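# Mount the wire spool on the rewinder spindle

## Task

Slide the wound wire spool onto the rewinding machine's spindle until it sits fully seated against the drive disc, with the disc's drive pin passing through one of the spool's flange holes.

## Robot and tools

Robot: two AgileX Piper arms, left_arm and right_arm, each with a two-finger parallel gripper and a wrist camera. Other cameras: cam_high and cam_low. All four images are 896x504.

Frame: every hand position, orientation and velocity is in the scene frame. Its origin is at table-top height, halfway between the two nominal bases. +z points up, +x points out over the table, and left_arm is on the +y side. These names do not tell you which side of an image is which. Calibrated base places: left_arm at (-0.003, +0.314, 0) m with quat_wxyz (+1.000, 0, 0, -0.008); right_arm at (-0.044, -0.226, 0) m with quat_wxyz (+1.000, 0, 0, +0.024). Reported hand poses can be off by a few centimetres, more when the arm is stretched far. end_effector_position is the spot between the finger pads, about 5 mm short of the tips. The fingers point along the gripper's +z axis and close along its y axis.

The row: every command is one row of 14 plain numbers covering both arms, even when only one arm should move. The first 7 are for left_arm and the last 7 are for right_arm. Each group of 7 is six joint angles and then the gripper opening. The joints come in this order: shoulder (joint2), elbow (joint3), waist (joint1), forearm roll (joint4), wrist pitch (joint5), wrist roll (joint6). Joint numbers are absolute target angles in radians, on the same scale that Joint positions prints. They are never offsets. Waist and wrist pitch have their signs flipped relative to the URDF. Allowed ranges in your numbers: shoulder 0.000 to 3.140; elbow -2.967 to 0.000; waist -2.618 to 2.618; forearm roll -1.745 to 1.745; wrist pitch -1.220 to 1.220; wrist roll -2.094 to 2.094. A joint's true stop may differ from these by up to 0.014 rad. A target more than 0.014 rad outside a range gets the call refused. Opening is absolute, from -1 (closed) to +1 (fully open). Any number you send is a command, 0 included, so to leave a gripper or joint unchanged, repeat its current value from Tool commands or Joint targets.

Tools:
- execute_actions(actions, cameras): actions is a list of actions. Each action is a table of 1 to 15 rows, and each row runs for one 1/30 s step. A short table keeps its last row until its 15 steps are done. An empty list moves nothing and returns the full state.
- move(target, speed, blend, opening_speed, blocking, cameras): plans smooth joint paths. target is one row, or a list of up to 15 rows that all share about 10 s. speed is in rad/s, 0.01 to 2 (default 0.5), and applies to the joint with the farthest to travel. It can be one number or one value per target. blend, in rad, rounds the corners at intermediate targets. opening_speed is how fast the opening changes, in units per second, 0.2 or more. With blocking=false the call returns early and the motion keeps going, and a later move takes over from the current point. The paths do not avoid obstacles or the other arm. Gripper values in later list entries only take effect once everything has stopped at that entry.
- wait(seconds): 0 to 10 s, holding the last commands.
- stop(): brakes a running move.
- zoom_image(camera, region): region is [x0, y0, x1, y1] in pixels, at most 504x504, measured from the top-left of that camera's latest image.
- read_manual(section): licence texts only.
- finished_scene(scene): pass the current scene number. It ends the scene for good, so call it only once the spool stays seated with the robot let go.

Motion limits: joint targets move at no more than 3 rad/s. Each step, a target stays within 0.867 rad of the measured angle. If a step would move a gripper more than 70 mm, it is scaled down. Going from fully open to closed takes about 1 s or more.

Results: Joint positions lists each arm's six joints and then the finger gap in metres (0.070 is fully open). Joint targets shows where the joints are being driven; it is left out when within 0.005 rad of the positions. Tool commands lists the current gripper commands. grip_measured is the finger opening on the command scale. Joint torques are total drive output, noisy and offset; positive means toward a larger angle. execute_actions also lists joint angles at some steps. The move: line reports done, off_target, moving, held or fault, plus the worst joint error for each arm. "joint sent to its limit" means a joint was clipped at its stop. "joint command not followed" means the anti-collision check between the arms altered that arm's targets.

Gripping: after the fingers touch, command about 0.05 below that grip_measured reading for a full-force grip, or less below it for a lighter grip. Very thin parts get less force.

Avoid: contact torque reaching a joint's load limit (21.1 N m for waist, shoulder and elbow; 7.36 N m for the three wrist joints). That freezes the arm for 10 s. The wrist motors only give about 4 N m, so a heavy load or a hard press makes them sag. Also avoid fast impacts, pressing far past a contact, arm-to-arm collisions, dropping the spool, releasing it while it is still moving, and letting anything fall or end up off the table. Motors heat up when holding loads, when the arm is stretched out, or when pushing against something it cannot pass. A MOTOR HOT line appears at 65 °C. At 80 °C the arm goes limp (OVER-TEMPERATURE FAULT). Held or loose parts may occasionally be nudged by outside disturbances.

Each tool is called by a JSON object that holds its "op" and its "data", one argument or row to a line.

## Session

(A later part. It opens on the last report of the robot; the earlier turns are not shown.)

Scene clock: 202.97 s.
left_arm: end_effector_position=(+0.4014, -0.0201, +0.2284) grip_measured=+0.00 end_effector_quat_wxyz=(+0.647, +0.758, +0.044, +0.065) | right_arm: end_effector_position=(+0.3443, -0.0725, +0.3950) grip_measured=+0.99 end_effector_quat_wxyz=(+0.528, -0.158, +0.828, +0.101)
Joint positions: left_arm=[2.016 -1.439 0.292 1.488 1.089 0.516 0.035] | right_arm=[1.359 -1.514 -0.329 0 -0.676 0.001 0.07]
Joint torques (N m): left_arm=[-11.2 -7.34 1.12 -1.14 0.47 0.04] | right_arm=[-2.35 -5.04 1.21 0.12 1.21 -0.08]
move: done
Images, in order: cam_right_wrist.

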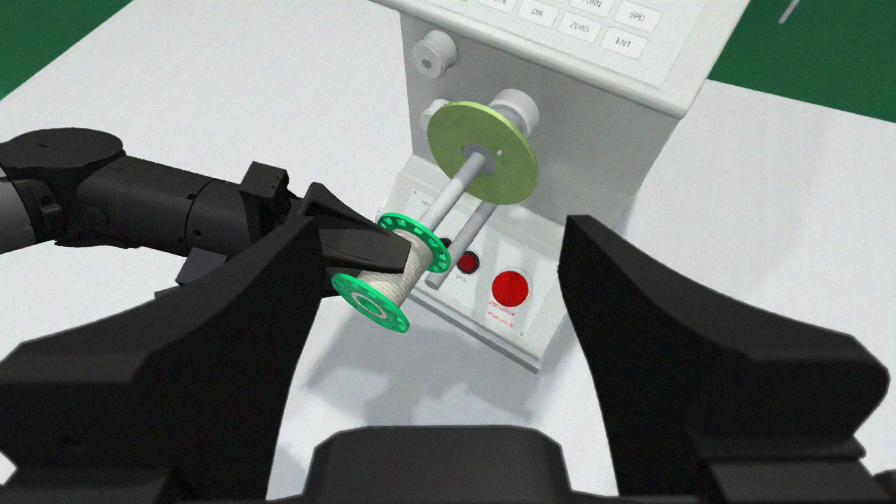

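{"op": "move", "data": {
  "target": [2.025,-1.461,0.2874,1.5096,1.1055,0.4875,-0.15,1.009,-0.414,-0.36,0,0.677,0,1.0],
  "speed": 0.6,
  "cameras": ["cam_right_wrist","cam_high","cam_left_wrist"]
}}

{"op": "zoom_image", "data": {
  "camera": "cam_right_wrist",
  "region": [350, 200, 480, 320]
}}

{"op": "zoom_image", "data": {
  "camera": "cam_right_wrist",
  "region": [455, 190, 511, 240]
}}

{"op": "zoom_image", "data": {
  "camera": "cam_high",
  "region": [430, 250, 500, 290]
}}

Scene clock: 219.57 s.
left_arm: end_effector_position=(+0.4013, -0.0198, +0.2293) grip_measured=+0.00 end_effector_quat_wxyz=(+0.647, +0.760, +0.042, +0.056) | right_arm: end_effector_position=(+0.2593, -0.0955, +0.3164) grip_measured=+0.99 end_effector_quat_wxyz=(+0.748, -0.130, +0.632, +0.155)
Joint positions: left_arm=[2.025 -1.46 0.287 1.509 1.105 0.488 0.035] | right_arm=[1.009 -0.412 -0.359 0 0.677 0.001 0.07]
Joint torques (N m): left_arm=[-9.53 -8.38 -0.3 -1.16 0.51 -0.21] | right_arm=[-0.91 -6.96 0.1 0.1 1.02 -0.1]
move: done
Images, in order: cam_high, cam_left_wrist, cam_right_wrist.

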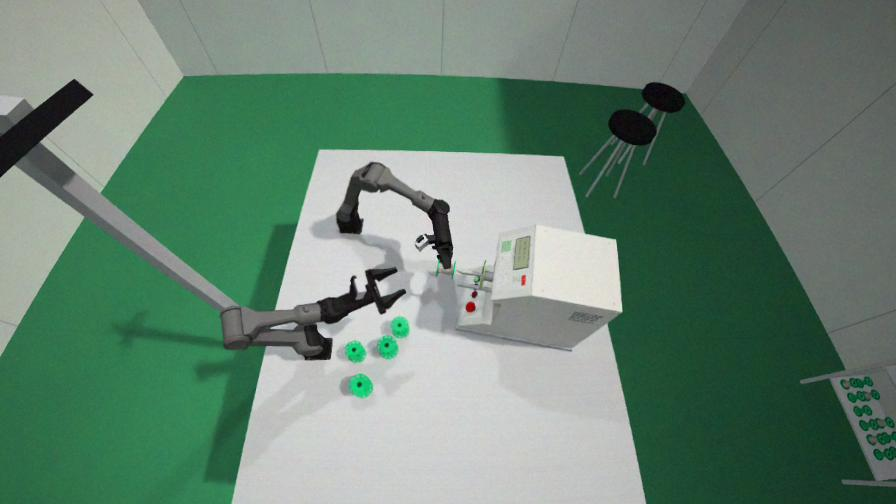

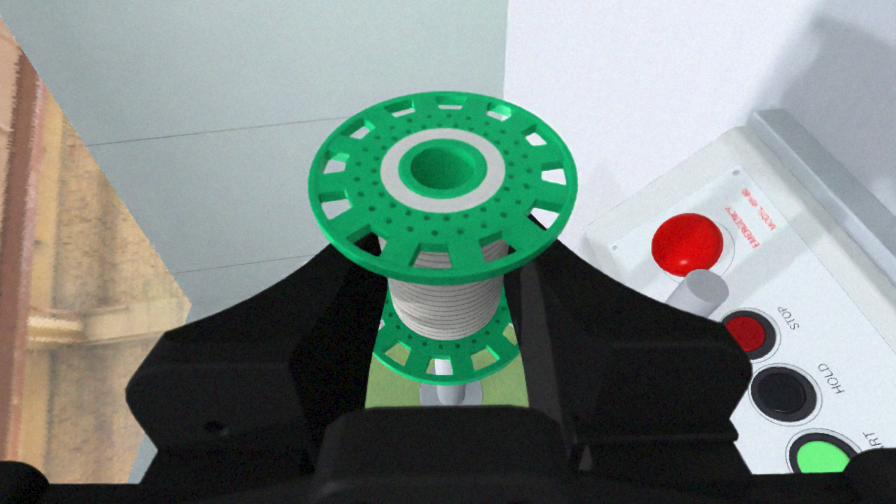

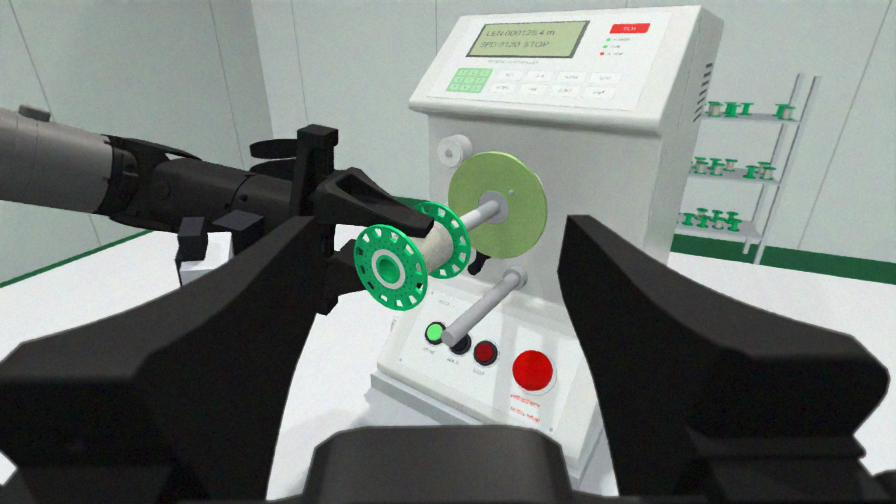

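Scaled by 3.877 from the camera's 896x504 image, which has a finer 1280x720 frame.

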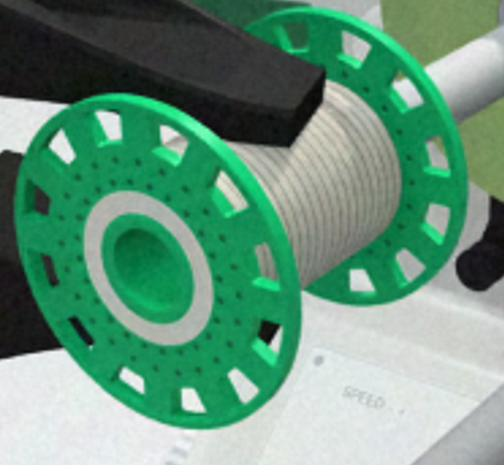

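Scaled by 9.000 from the camera's 896x504 image, which has a finer 1280x720 frame.

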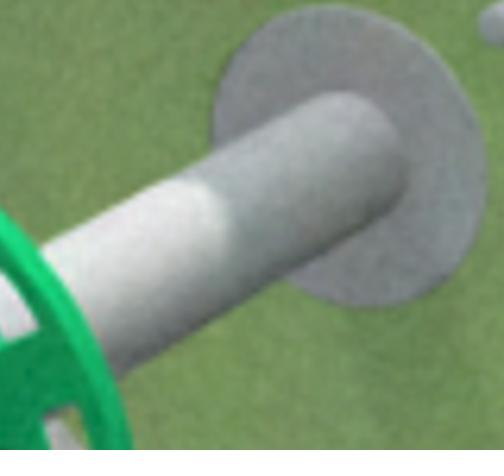

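Scaled by 7.200 from the camera's 896x504 image, which has a finer 1280x720 frame.

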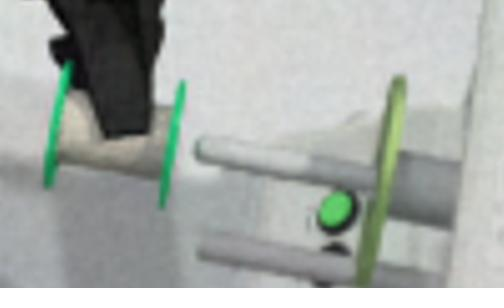

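{"op": "move", "data": {
  "target": [2.0924,-1.576,0.2822,1.5359,1.1079,0.4339,-0.15,1.009,-0.414,-0.36,0,0.677,0,1.0],
  "speed": 0.08,
  "cameras": ["cam_right_wrist","cam_high"]
}}

{"op": "zoom_image", "data": {
  "camera": "cam_right_wrist",
  "region": [350, 180, 510, 320]
}}

{"op": "zoom_image", "data": {
  "camera": "cam_high",
  "region": [430, 250, 500, 290]
}}

Scene clock: 227.50 s.
left_arm: end_effector_position=(+0.4207, -0.0236, +0.2282) grip_measured=+0.00 end_effector_quat_wxyz=(+0.646, +0.760, +0.041, +0.055) | right_arm: end_effector_position=(+0.2594, -0.0954, +0.3172) grip_measured=+0.99 end_effector_quat_wxyz=(+0.749, -0.130, +0.631, +0.155)
Joint positions: left_arm=[2.093 -1.575 0.282 1.538 1.109 0.434 0.035] | right_arm=[1.009 -0.414 -0.359 0 0.677 0.001 0.07]
Joint torques (N m): left_arm=[-12.93 -12.24 0.36 -2.93 -0.03 0.07] | right_arm=[-0.16 -6.97 1.22 0.08 1.23 -0.12]
move: done
Images, in order: cam_high, cam_right_wrist.

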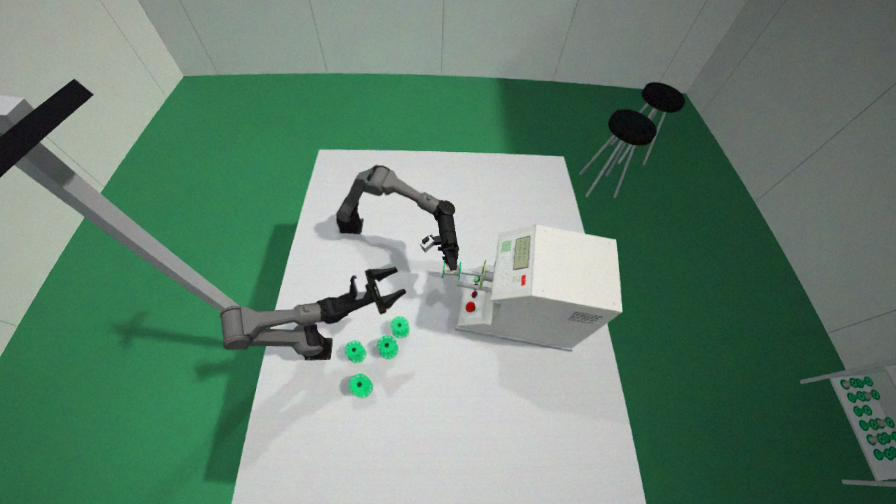

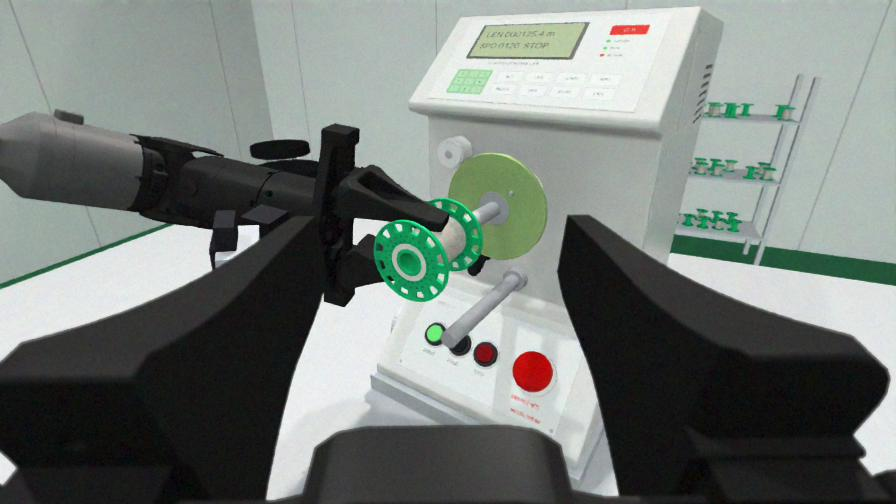

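Scaled by 3.150 from the camera's 896x504 image, which has a finer 1280x720 frame.

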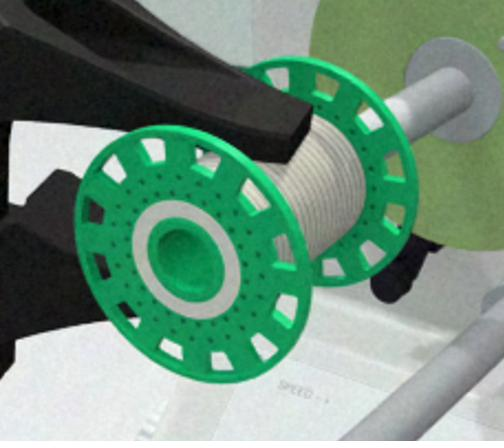

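Scaled by 7.200 from the camera's 896x504 image, which has a finer 1280x720 frame.

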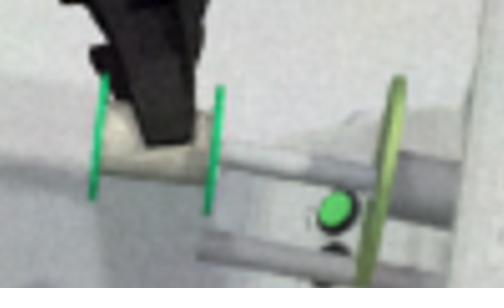

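{"op": "zoom_image", "data": {
  "camera": "cam_right_wrist",
  "region": [465, 185, 521, 235]
}}

{"op": "zoom_image", "data": {
  "camera": "cam_right_wrist",
  "region": [370, 215, 455, 305]
}}

{"op": "zoom_image", "data": {
  "camera": "cam_right_wrist",
  "region": [420, 190, 490, 280]
}}

Scaled by 9.000 from the camera's 896x504 image, which has a finer 1280x720 frame.

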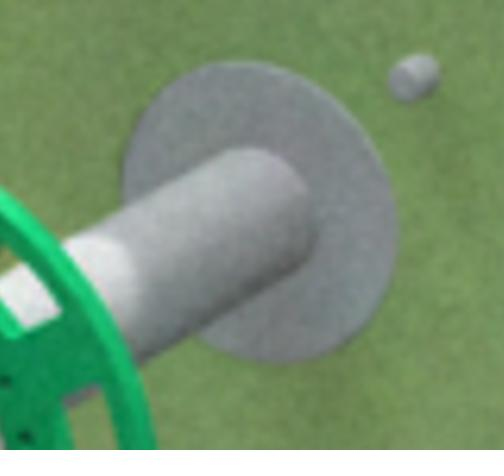

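Scaled by 5.600 from the camera's 896x504 image, which has a finer 1280x720 frame.

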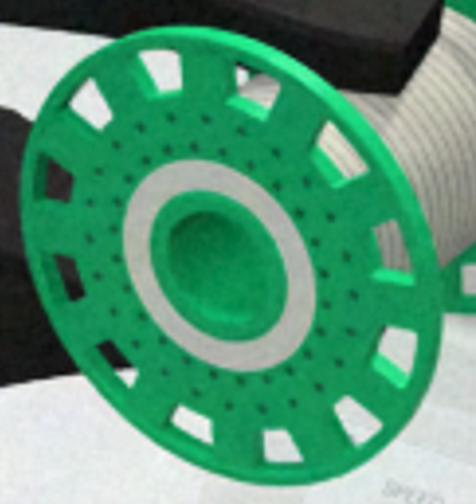

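Scaled by 5.600 from the camera's 896x504 image, which has a finer 1280x720 frame.

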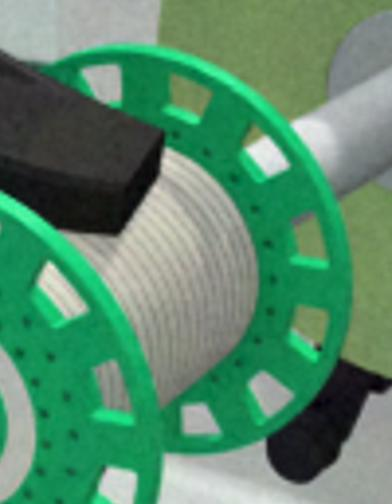

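{"op": "zoom_image", "data": {
  "camera": "cam_high",
  "region": [438, 254, 488, 284]
}}

{"op": "zoom_image", "data": {
  "camera": "cam_high",
  "region": [456, 260, 486, 280]
}}

Scaled by 10.080 from the camera's 896x504 image, which has a finer 1280x720 frame.

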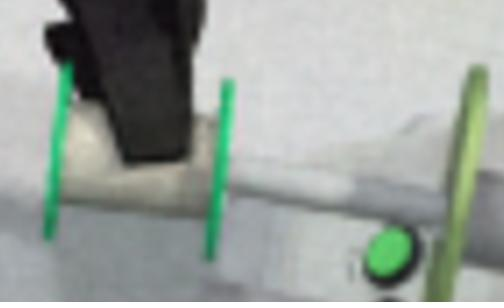

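Scaled by 16.800 from the camera's 896x504 image, which has a finer 1280x720 frame.

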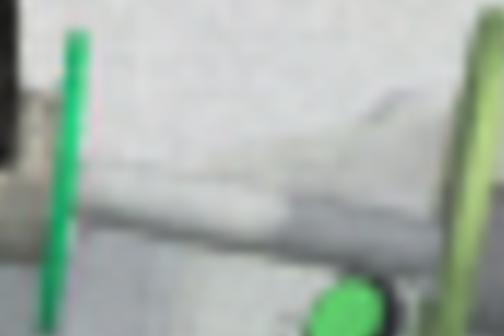

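{"op": "execute_actions", "data": {
  "actions": [],
  "cameras": ["cam_left_wrist","cam_right_wrist"]
}}

{"op": "zoom_image", "data": {
  "camera": "cam_left_wrist",
  "region": [350, 120, 540, 410]
}}

{"op": "zoom_image", "data": {
  "camera": "cam_left_wrist",
  "region": [360, 310, 540, 410]
}}

Scene clock: 243.13 s.
left_arm: end_effector_position=(+0.4209, -0.0236, +0.2288) grip_measured=+0.00 end_effector_quat_wxyz=(+0.646, +0.760, +0.041, +0.056) | right_arm: end_effector_position=(+0.2594, -0.0954, +0.3172) grip_measured=+0.99 end_effector_quat_wxyz=(+0.749, -0.130, +0.631, +0.155)
Joint names: [shoulder, elbow, waist, forearm roll, wrist pitch, wrist roll]
Joint positions: left_arm=[2.093 -1.576 0.282 1.538 1.108 0.434 0.035] | right_arm=[1.009 -0.414 -0.359 0 0.677 0.001 0.07]
Joint torques (N m): left_arm=[-19.3 -15.95 2.4 -3.93 0.88 0.48] | right_arm=[-0.18 -6.92 1.22 0.06 1.14 -0.13]
Motor temperatures (°C): left_arm=[38 34 33 48 34 29] | right_arm=[36 33 29 33 39 28]
Joint targets: left_arm=[2.092 -1.576 0.282 1.536 1.108 0.434] | right_arm=[1.009 -0.414 -0.360 0.000 0.677 0.000]
Tool commands: left_gripper/opening=-0.15 right_gripper/opening=+1.0
Images, in order (width x height): cam_left_wrist 896x504, cam_right_wrist 896x504.

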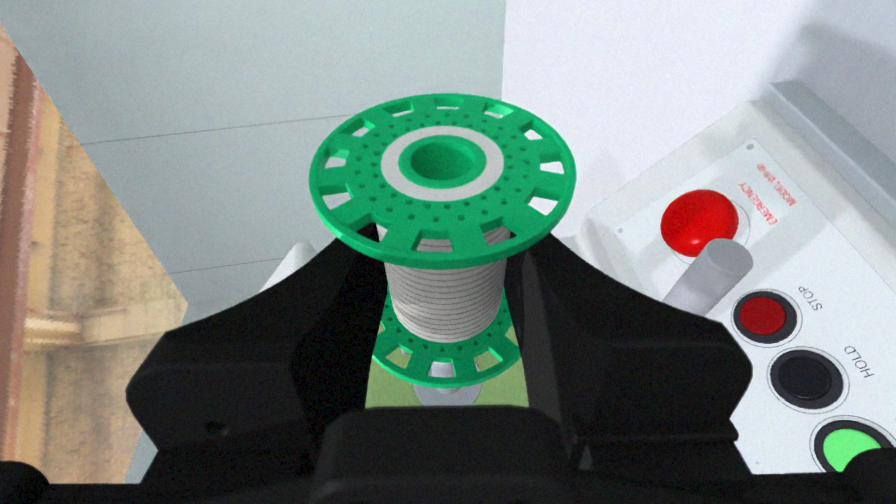

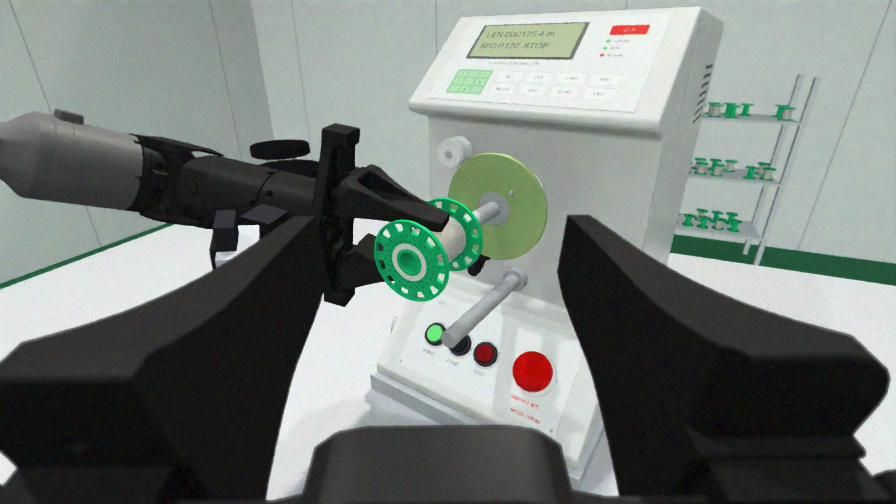

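Scaled by 1.738 from the camera's 896x504 image, which has a finer 1280x720 frame.

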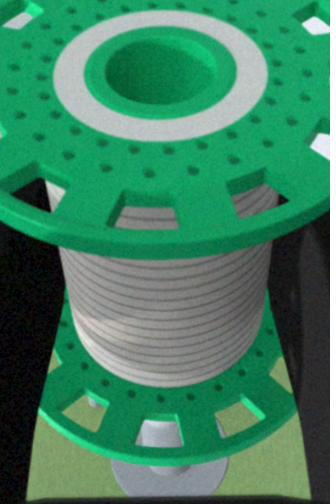

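Scaled by 2.800 from the camera's 896x504 image, which has a finer 1280x720 frame.

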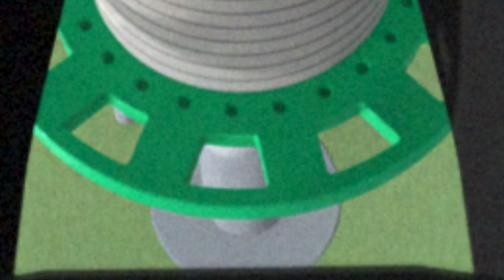

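{"op": "move", "data": {
  "target": [2.0944,-1.5727,0.2822,1.5332,1.1081,0.4398,-0.15,1.009,-0.414,-0.36,0,0.677,0,1.0],
  "speed": 0.05,
  "cameras": ["cam_right_wrist"]
}}

{"op": "zoom_image", "data": {
  "camera": "cam_right_wrist",
  "region": [350, 180, 510, 320]
}}

Scene clock: 247.33 s.
left_arm: end_effector_position=(+0.4209, -0.0236, +0.2287) grip_measured=+0.00 end_effector_quat_wxyz=(+0.647, +0.759, +0.041, +0.057) | right_arm: end_effector_position=(+0.2594, -0.0954, +0.3172) grip_measured=+0.99 end_effector_quat_wxyz=(+0.749, -0.130, +0.631, +0.155)
Joint positions: left_arm=[2.093 -1.573 0.282 1.534 1.108 0.439 0.035] | right_arm=[1.009 -0.414 -0.359 0 0.677 0.001 0.07]
Joint torques (N m): left_arm=[-16.5 -13.27 2.48 -3.94 0.81 0.44] | right_arm=[-0.2 -6.89 1.22 0.05 1.09 -0.14]
move: done
Images, in order: cam_right_wrist.

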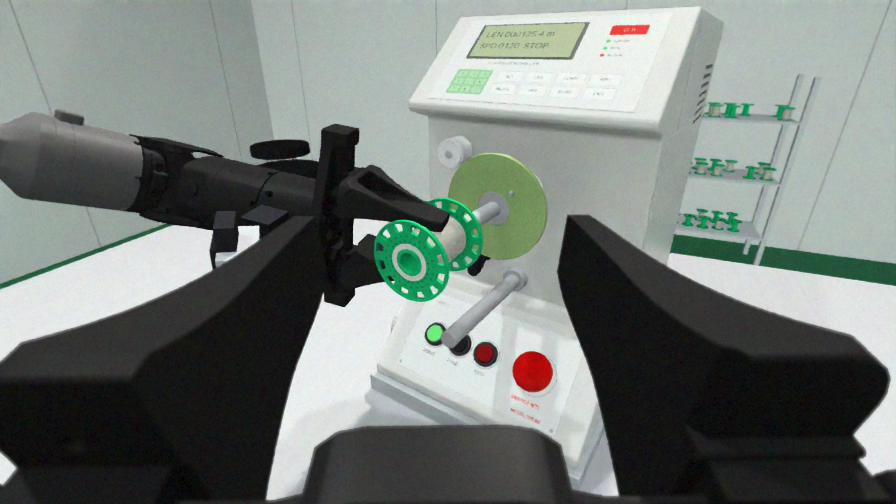

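Scaled by 3.150 from the camera's 896x504 image, which has a finer 1280x720 frame.

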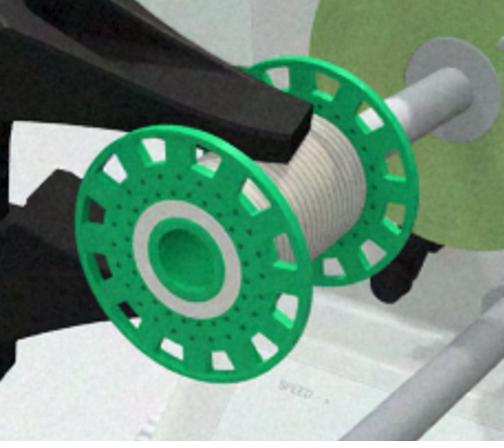

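{"op": "wait", "data": {
  "seconds": 2,
  "cameras": []
}}

Scene clock: 249.97 s.
left_arm: end_effector_position=(+0.4209, -0.0236, +0.2285) grip_measured=+0.00 end_effector_quat_wxyz=(+0.647, +0.759, +0.041, +0.056) | right_arm: end_effector_position=(+0.2594, -0.0954, +0.3172) grip_measured=+0.99 end_effector_quat_wxyz=(+0.749, -0.130, +0.631, +0.155)
Joint positions: left_arm=[2.093 -1.573 0.282 1.533 1.109 0.439 0.035] | right_arm=[1.009 -0.414 -0.359 0 0.677 0.001 0.07]
Joint torques (N m): left_arm=[-11.45 -12.44 2.52 -2.74 -0.12 -0.02] | right_arm=[-0.21 -6.86 1.24 0.04 1.07 -0.15]
Tool commands: left_gripper/opening=-0.15 right_gripper/opening=+1.0
wait: 2.00 s; at rest from the start

{"op": "wait", "data": {
  "seconds": 3,
  "cameras": []
}}

Scene clock: 253.30 s.
left_arm: end_effector_position=(+0.4209, -0.0236, +0.2285) grip_measured=+0.00 end_effector_quat_wxyz=(+0.647, +0.759, +0.041, +0.056) | right_arm: end_effector_position=(+0.2594, -0.0954, +0.3172) grip_measured=+0.99 end_effector_quat_wxyz=(+0.749, -0.130, +0.631, +0.155)
Joint positions: left_arm=[2.093 -1.573 0.282 1.533 1.109 0.439 0.035] | right_arm=[1.009 -0.414 -0.359 0 0.677 0.001 0.07]
Joint torques (N m): left_arm=[-9.66 -10.56 2.46 -2.39 -0.49 -0.11] | right_arm=[-0.17 -6.87 1.24 0.03 1.04 -0.15]
Tool commands: left_gripper/opening=-0.15 right_gripper/opening=+1.0
wait: 3.00 s; at rest from the start

{"op": "move", "data": {
  "target": [2.1468,-1.6669,0.2786,1.5555,1.1103,0.3931,-0.15,1.009,-0.414,-0.36,0,0.677,0,1.0],
  "speed": 0.06,
  "cameras": ["cam_right_wrist","cam_high"]
}}

{"op": "zoom_image", "data": {
  "camera": "cam_right_wrist",
  "region": [350, 180, 510, 320]
}}

{"op": "zoom_image", "data": {
  "camera": "cam_high",
  "region": [438, 254, 488, 284]
}}

Scene clock: 261.10 s.
left_arm: end_effector_position=(+0.4351, -0.0273, +0.2277) grip_measured=-0.01 end_effector_quat_wxyz=(+0.646, +0.760, +0.041, +0.055) | right_arm: end_effector_position=(+0.2594, -0.0954, +0.3172) grip_measured=+0.99 end_effector_quat_wxyz=(+0.749, -0.130, +0.631, +0.155)
Joint positions: left_arm=[2.148 -1.667 0.28 1.556 1.111 0.393 0.035] | right_arm=[1.009 -0.414 -0.359 0 0.677 0.001 0.07]
Joint torques (N m): left_arm=[-12.68 -10.98 -3.4 -2.5 -0.39 -0.09] | right_arm=[-0.16 -6.85 1.25 0.02 1.02 -0.14]
move: done
Images, in order: cam_high, cam_right_wrist.

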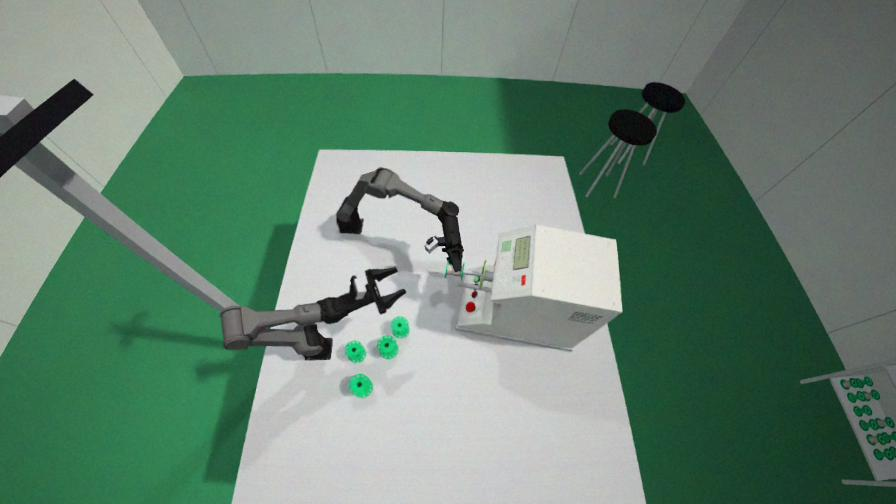

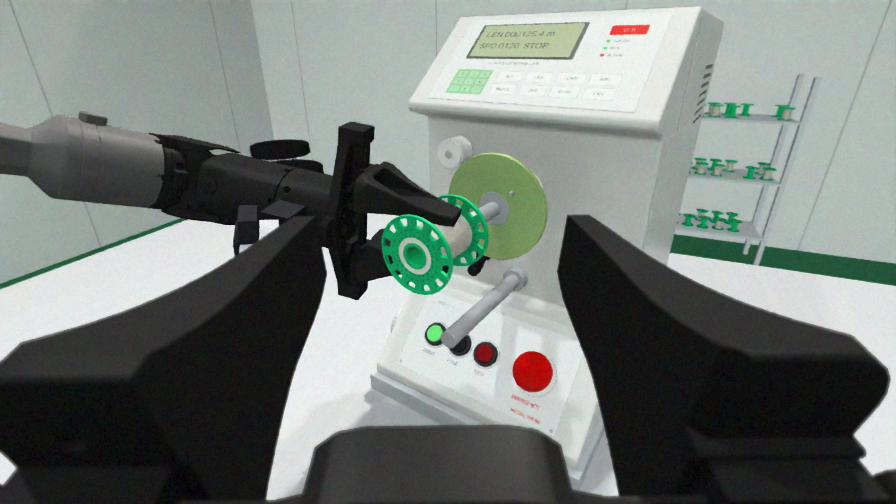

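Scaled by 3.150 from the camera's 896x504 image, which has a finer 1280x720 frame.

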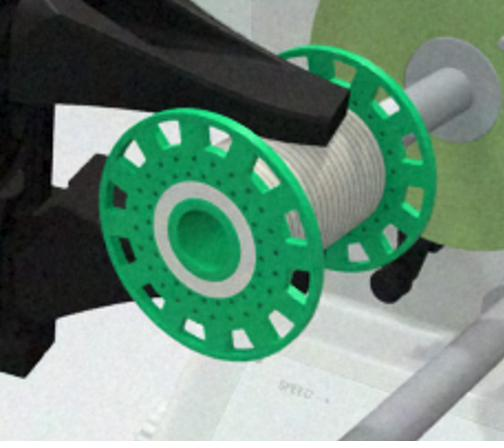

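Scaled by 10.080 from the camera's 896x504 image, which has a finer 1280x720 frame.

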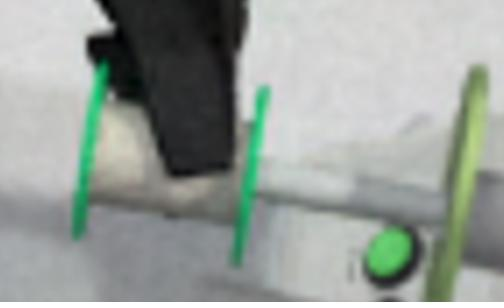

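{"op": "move", "data": {
  "target": [2.2044,-1.7682,0.2775,1.5776,1.1111,0.3442,-0.06,1.009,-0.414,-0.36,0,0.677,0,1.0],
  "speed": 0.06,
  "cameras": ["cam_right_wrist","cam_high"],
  "opening_speed": 0.3
}}

{"op": "zoom_image", "data": {
  "camera": "cam_right_wrist",
  "region": [370, 180, 530, 320]
}}

{"op": "zoom_image", "data": {
  "camera": "cam_high",
  "region": [438, 254, 488, 284]
}}

Scene clock: 268.17 s.
left_arm: end_effector_position=(+0.4508, -0.0302, +0.2281) grip_measured=-0.01 end_effector_quat_wxyz=(+0.647, +0.759, +0.041, +0.057) | right_arm: end_effector_position=(+0.2594, -0.0954, +0.3172) grip_measured=+0.99 end_effector_quat_wxyz=(+0.749, -0.130, +0.631, +0.155)
Joint positions: left_arm=[2.204 -1.769 0.277 1.577 1.111 0.345 0.035] | right_arm=[1.009 -0.414 -0.359 0 0.677 0.001 0.07]
Joint torques (N m): left_arm=[-15.29 -12.37 -2.02 -2.99 -0.12 -0.16] | right_arm=[-0.26 -6.81 1.23 0 1.05 -0.13]
move: done
Images, in order: cam_high, cam_right_wrist.

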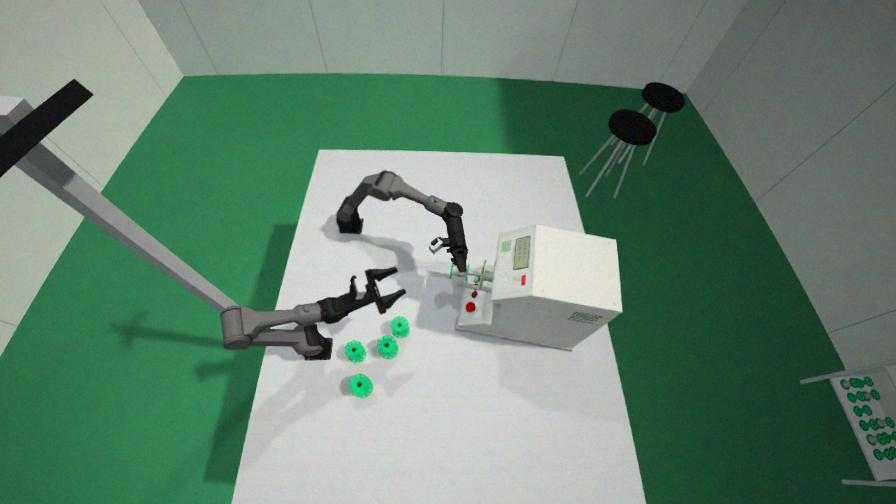

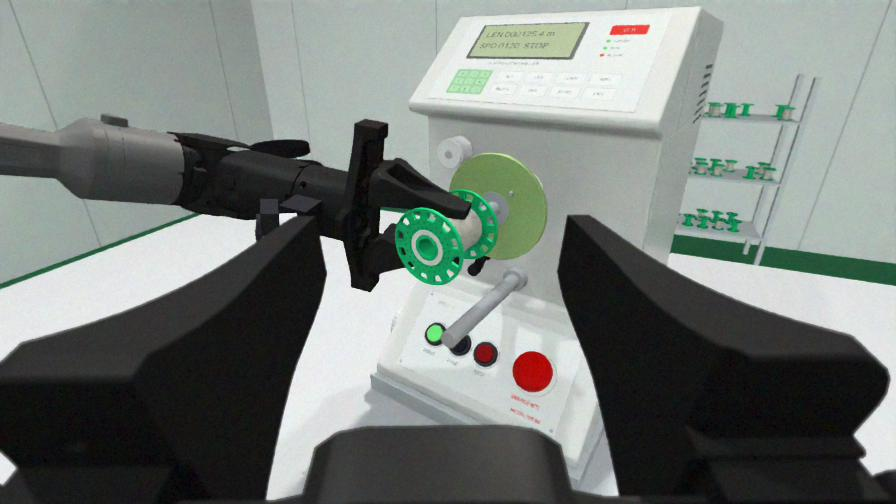

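Scaled by 3.150 from the camera's 896x504 image, which has a finer 1280x720 frame.

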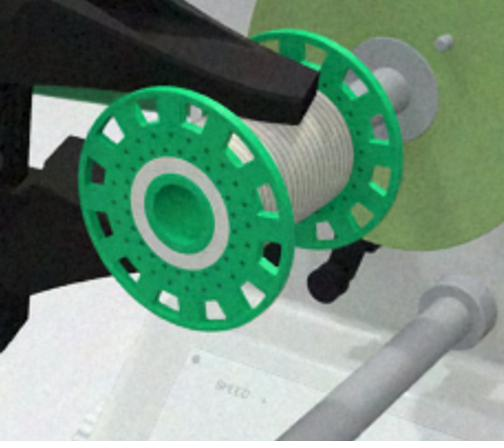

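Scaled by 10.080 from the camera's 896x504 image, which has a finer 1280x720 frame.

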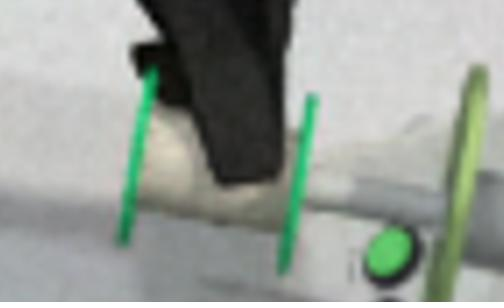

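{"op": "move", "data": {
  "target": [2.2044,-1.7682,0.2775,1.5776,1.1111,0.3442,0.35,1.009,-0.414,-0.36,0,0.677,0,1.0],
  "speed": 0.06,
  "opening_speed": 0.4
}}

{"op": "zoom_image", "data": {
  "camera": "cam_right_wrist",
  "region": [370, 180, 530, 320]
}}

{"op": "zoom_image", "data": {
  "camera": "cam_high",
  "region": [438, 254, 488, 284]
}}

{"op": "zoom_image", "data": {
  "camera": "cam_left_wrist",
  "region": [290, 80, 600, 410]
}}

Scene clock: 271.17 s.
left_arm: end_effector_position=(+0.4499, -0.0311, +0.2287) grip_measured=+0.35 end_effector_quat_wxyz=(+0.647, +0.759, +0.040, +0.056) | right_arm: end_effector_position=(+0.2594, -0.0954, +0.3172) grip_measured=+0.99 end_effector_quat_wxyz=(+0.749, -0.130, +0.631, +0.155)
Joint positions: left_arm=[2.203 -1.769 0.278 1.577 1.112 0.345 0.047] | right_arm=[1.009 -0.414 -0.359 0 0.677 0.001 0.07]
Joint torques (N m): left_arm=[-9.82 -5.16 -0.35 -0.82 0.15 0.05] | right_arm=[-0.24 -6.79 1.22 0 1.06 -0.13]
move: done

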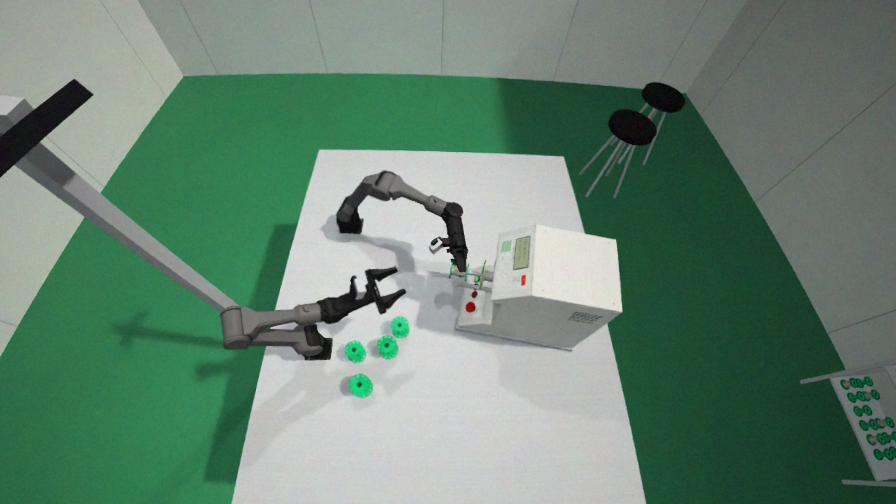

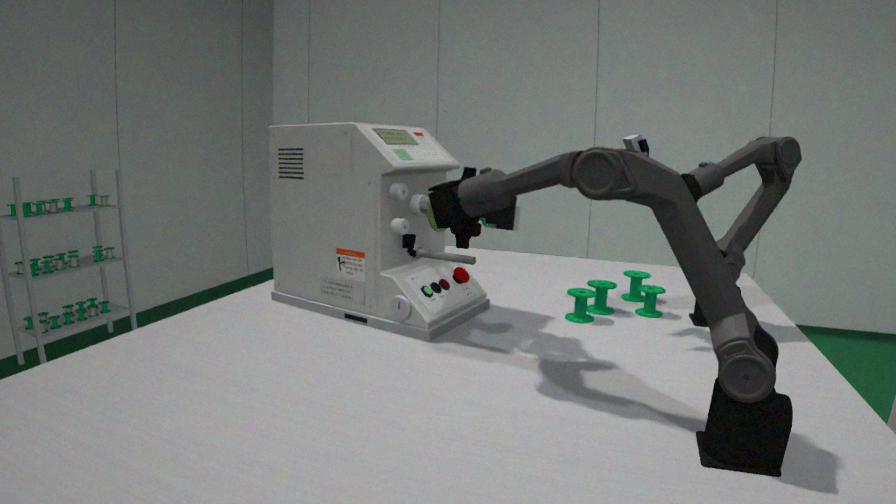

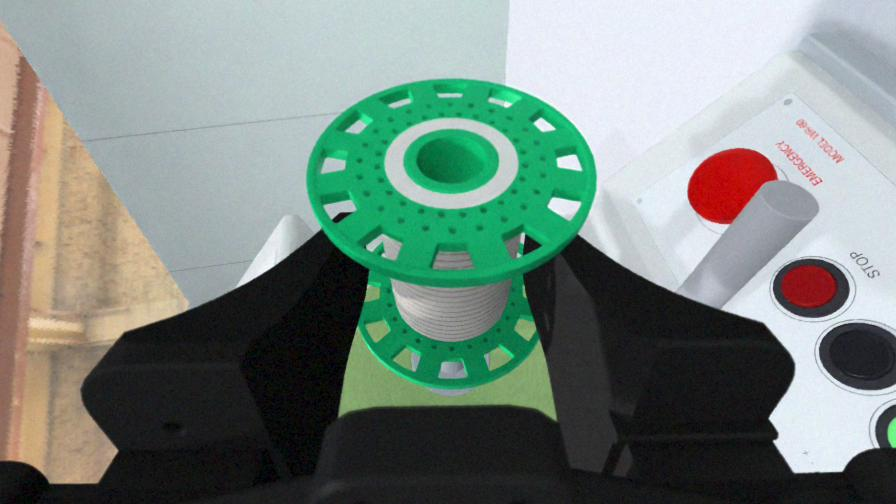

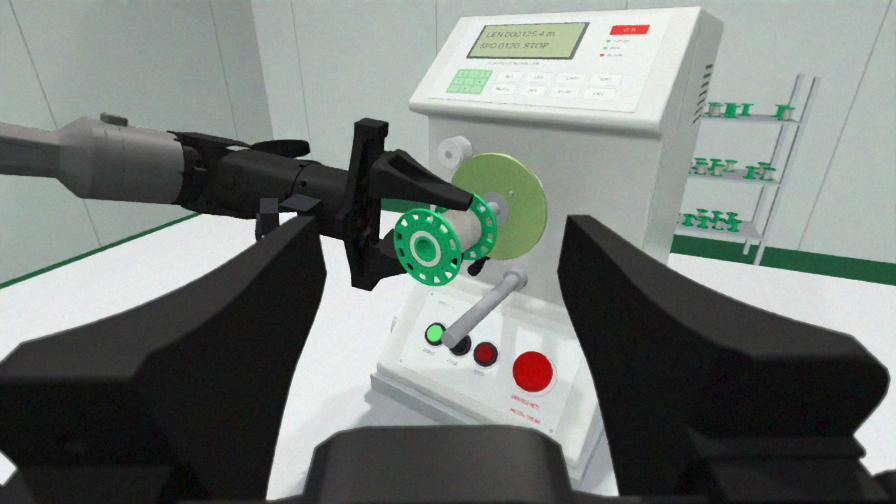

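Scaled by 3.150 from the camera's 896x504 image, which has a finer 1280x720 frame.

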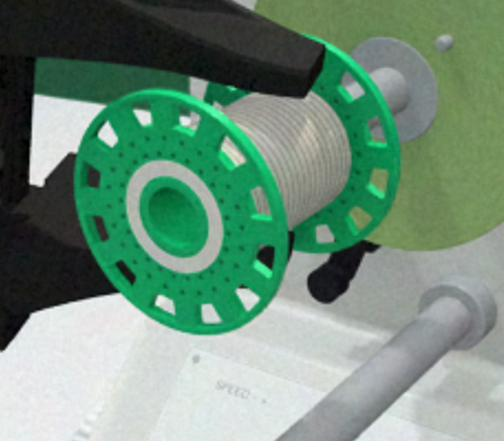

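Scaled by 10.080 from the camera's 896x504 image, which has a finer 1280x720 frame.

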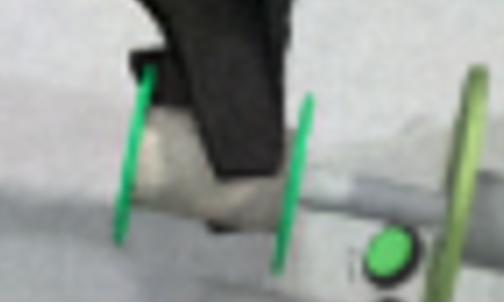

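Scaled by 1.527 from the camera's 896x504 image, which has a finer 1280x720 frame.

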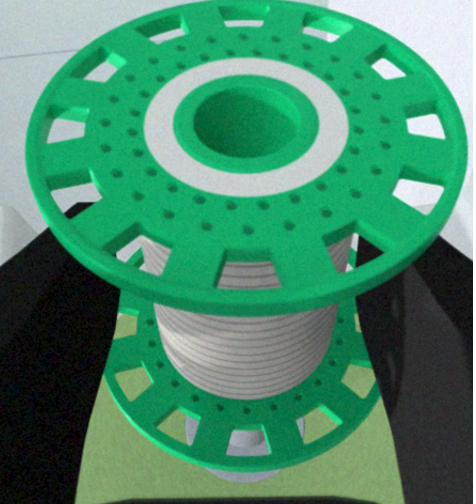

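{"op": "zoom_image", "data": {
  "camera": "cam_right_wrist",
  "region": [430, 180, 520, 270]
}}

{"op": "zoom_image", "data": {
  "camera": "cam_right_wrist",
  "region": [385, 200, 475, 290]
}}

Scaled by 5.600 from the camera's 896x504 image, which has a finer 1280x720 frame.

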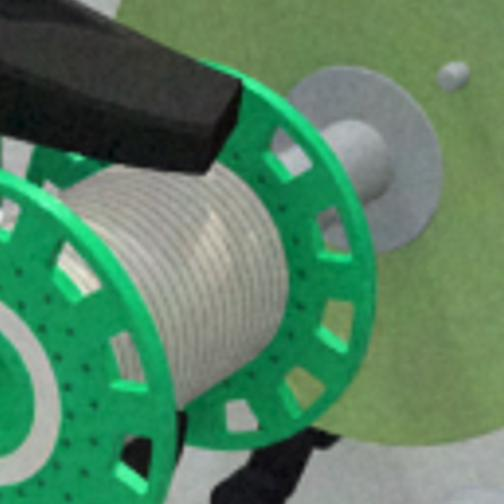

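Scaled by 5.600 from the camera's 896x504 image, which has a finer 1280x720 frame.

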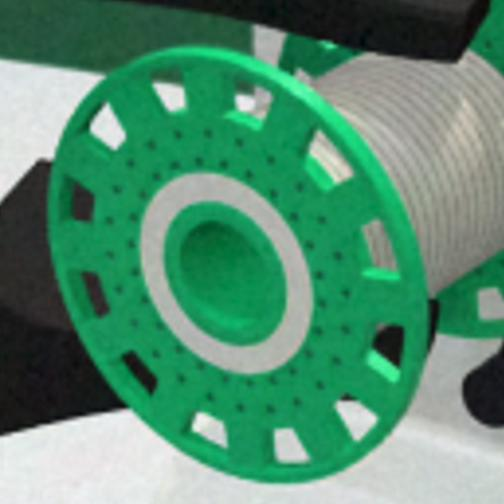

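{"op": "move", "data": {
  "target": [2.1615,-1.6350,0.2848,1.4440,1.0831,0.4575,0.35,1.009,-0.414,-0.36,0,0.677,0,1.0],
  "speed": 0.15,
  "cameras": ["cam_left_wrist","cam_right_wrist"]
}}

{"op": "zoom_image", "data": {
  "camera": "cam_left_wrist",
  "region": [290, 80, 600, 410]
}}

{"op": "zoom_image", "data": {
  "camera": "cam_right_wrist",
  "region": [370, 180, 530, 320]
}}

Scene clock: 295.73 s.
left_arm: end_effector_position=(+0.4461, -0.0285, +0.2271) grip_measured=+0.35 end_effector_quat_wxyz=(+0.668, +0.738, +0.068, +0.069) | right_arm: end_effector_position=(+0.2594, -0.0954, +0.3172) grip_measured=+0.99 end_effector_quat_wxyz=(+0.749, -0.130, +0.631, +0.155)
Joint positions: left_arm=[2.162 -1.634 0.284 1.444 1.083 0.458 0.047] | right_arm=[1.009 -0.414 -0.359 0 0.677 0.001 0.07]
Joint torques (N m): left_arm=[-11.04 -6.49 1.16 -0.77 0.28 -0.22] | right_arm=[-0.24 -6.82 1.25 -0.02 1.07 -0.13]
Motor temperatures (°C): left_arm=[37 32 33 43 33 29] | right_arm=[36 33 29 33 38 28]
move: done
Images, in order: cam_left_wrist, cam_right_wrist.

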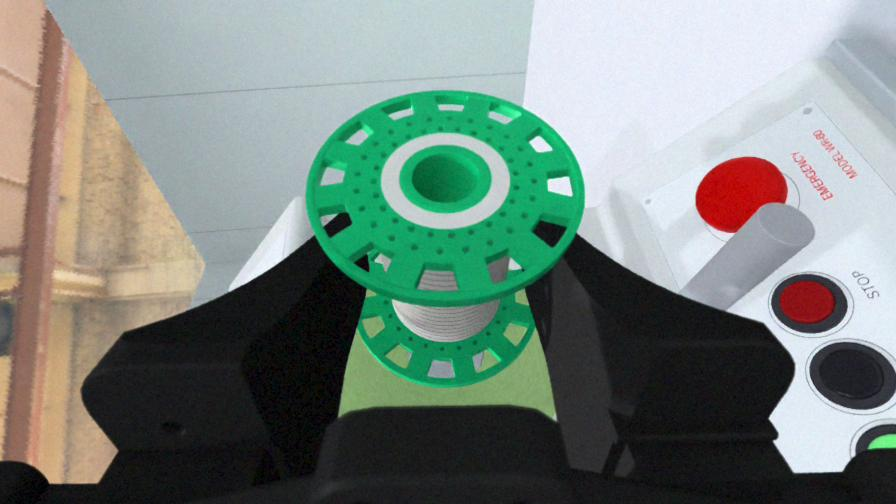

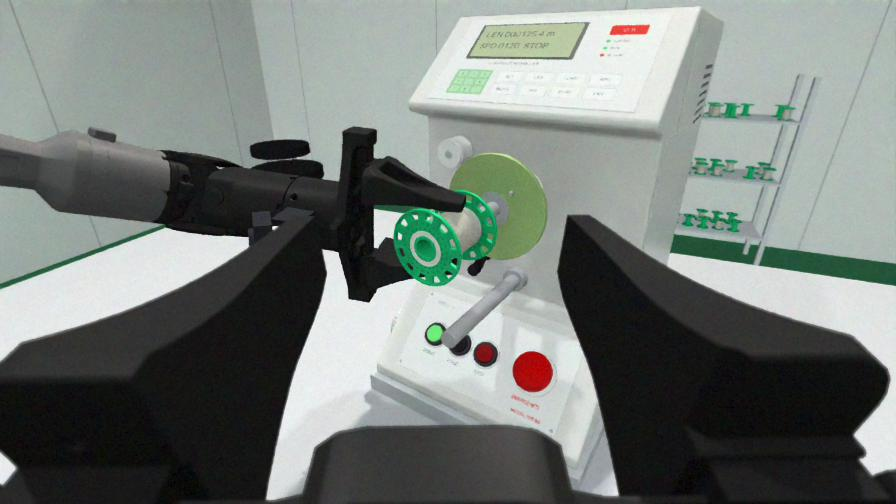

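Scaled by 1.527 from the camera's 896x504 image, which has a finer 1280x720 frame.

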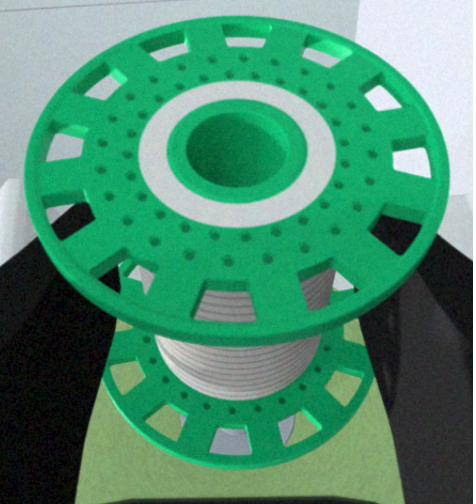

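Scaled by 3.150 from the camera's 896x504 image, which has a finer 1280x720 frame.

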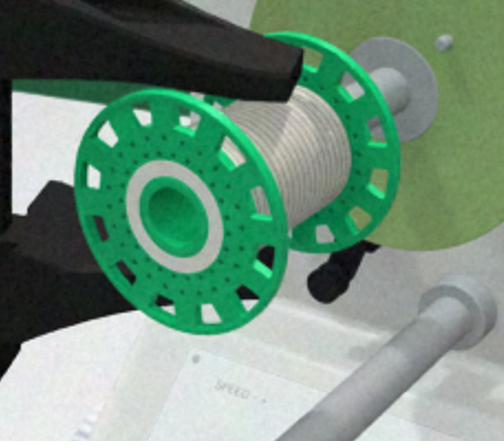

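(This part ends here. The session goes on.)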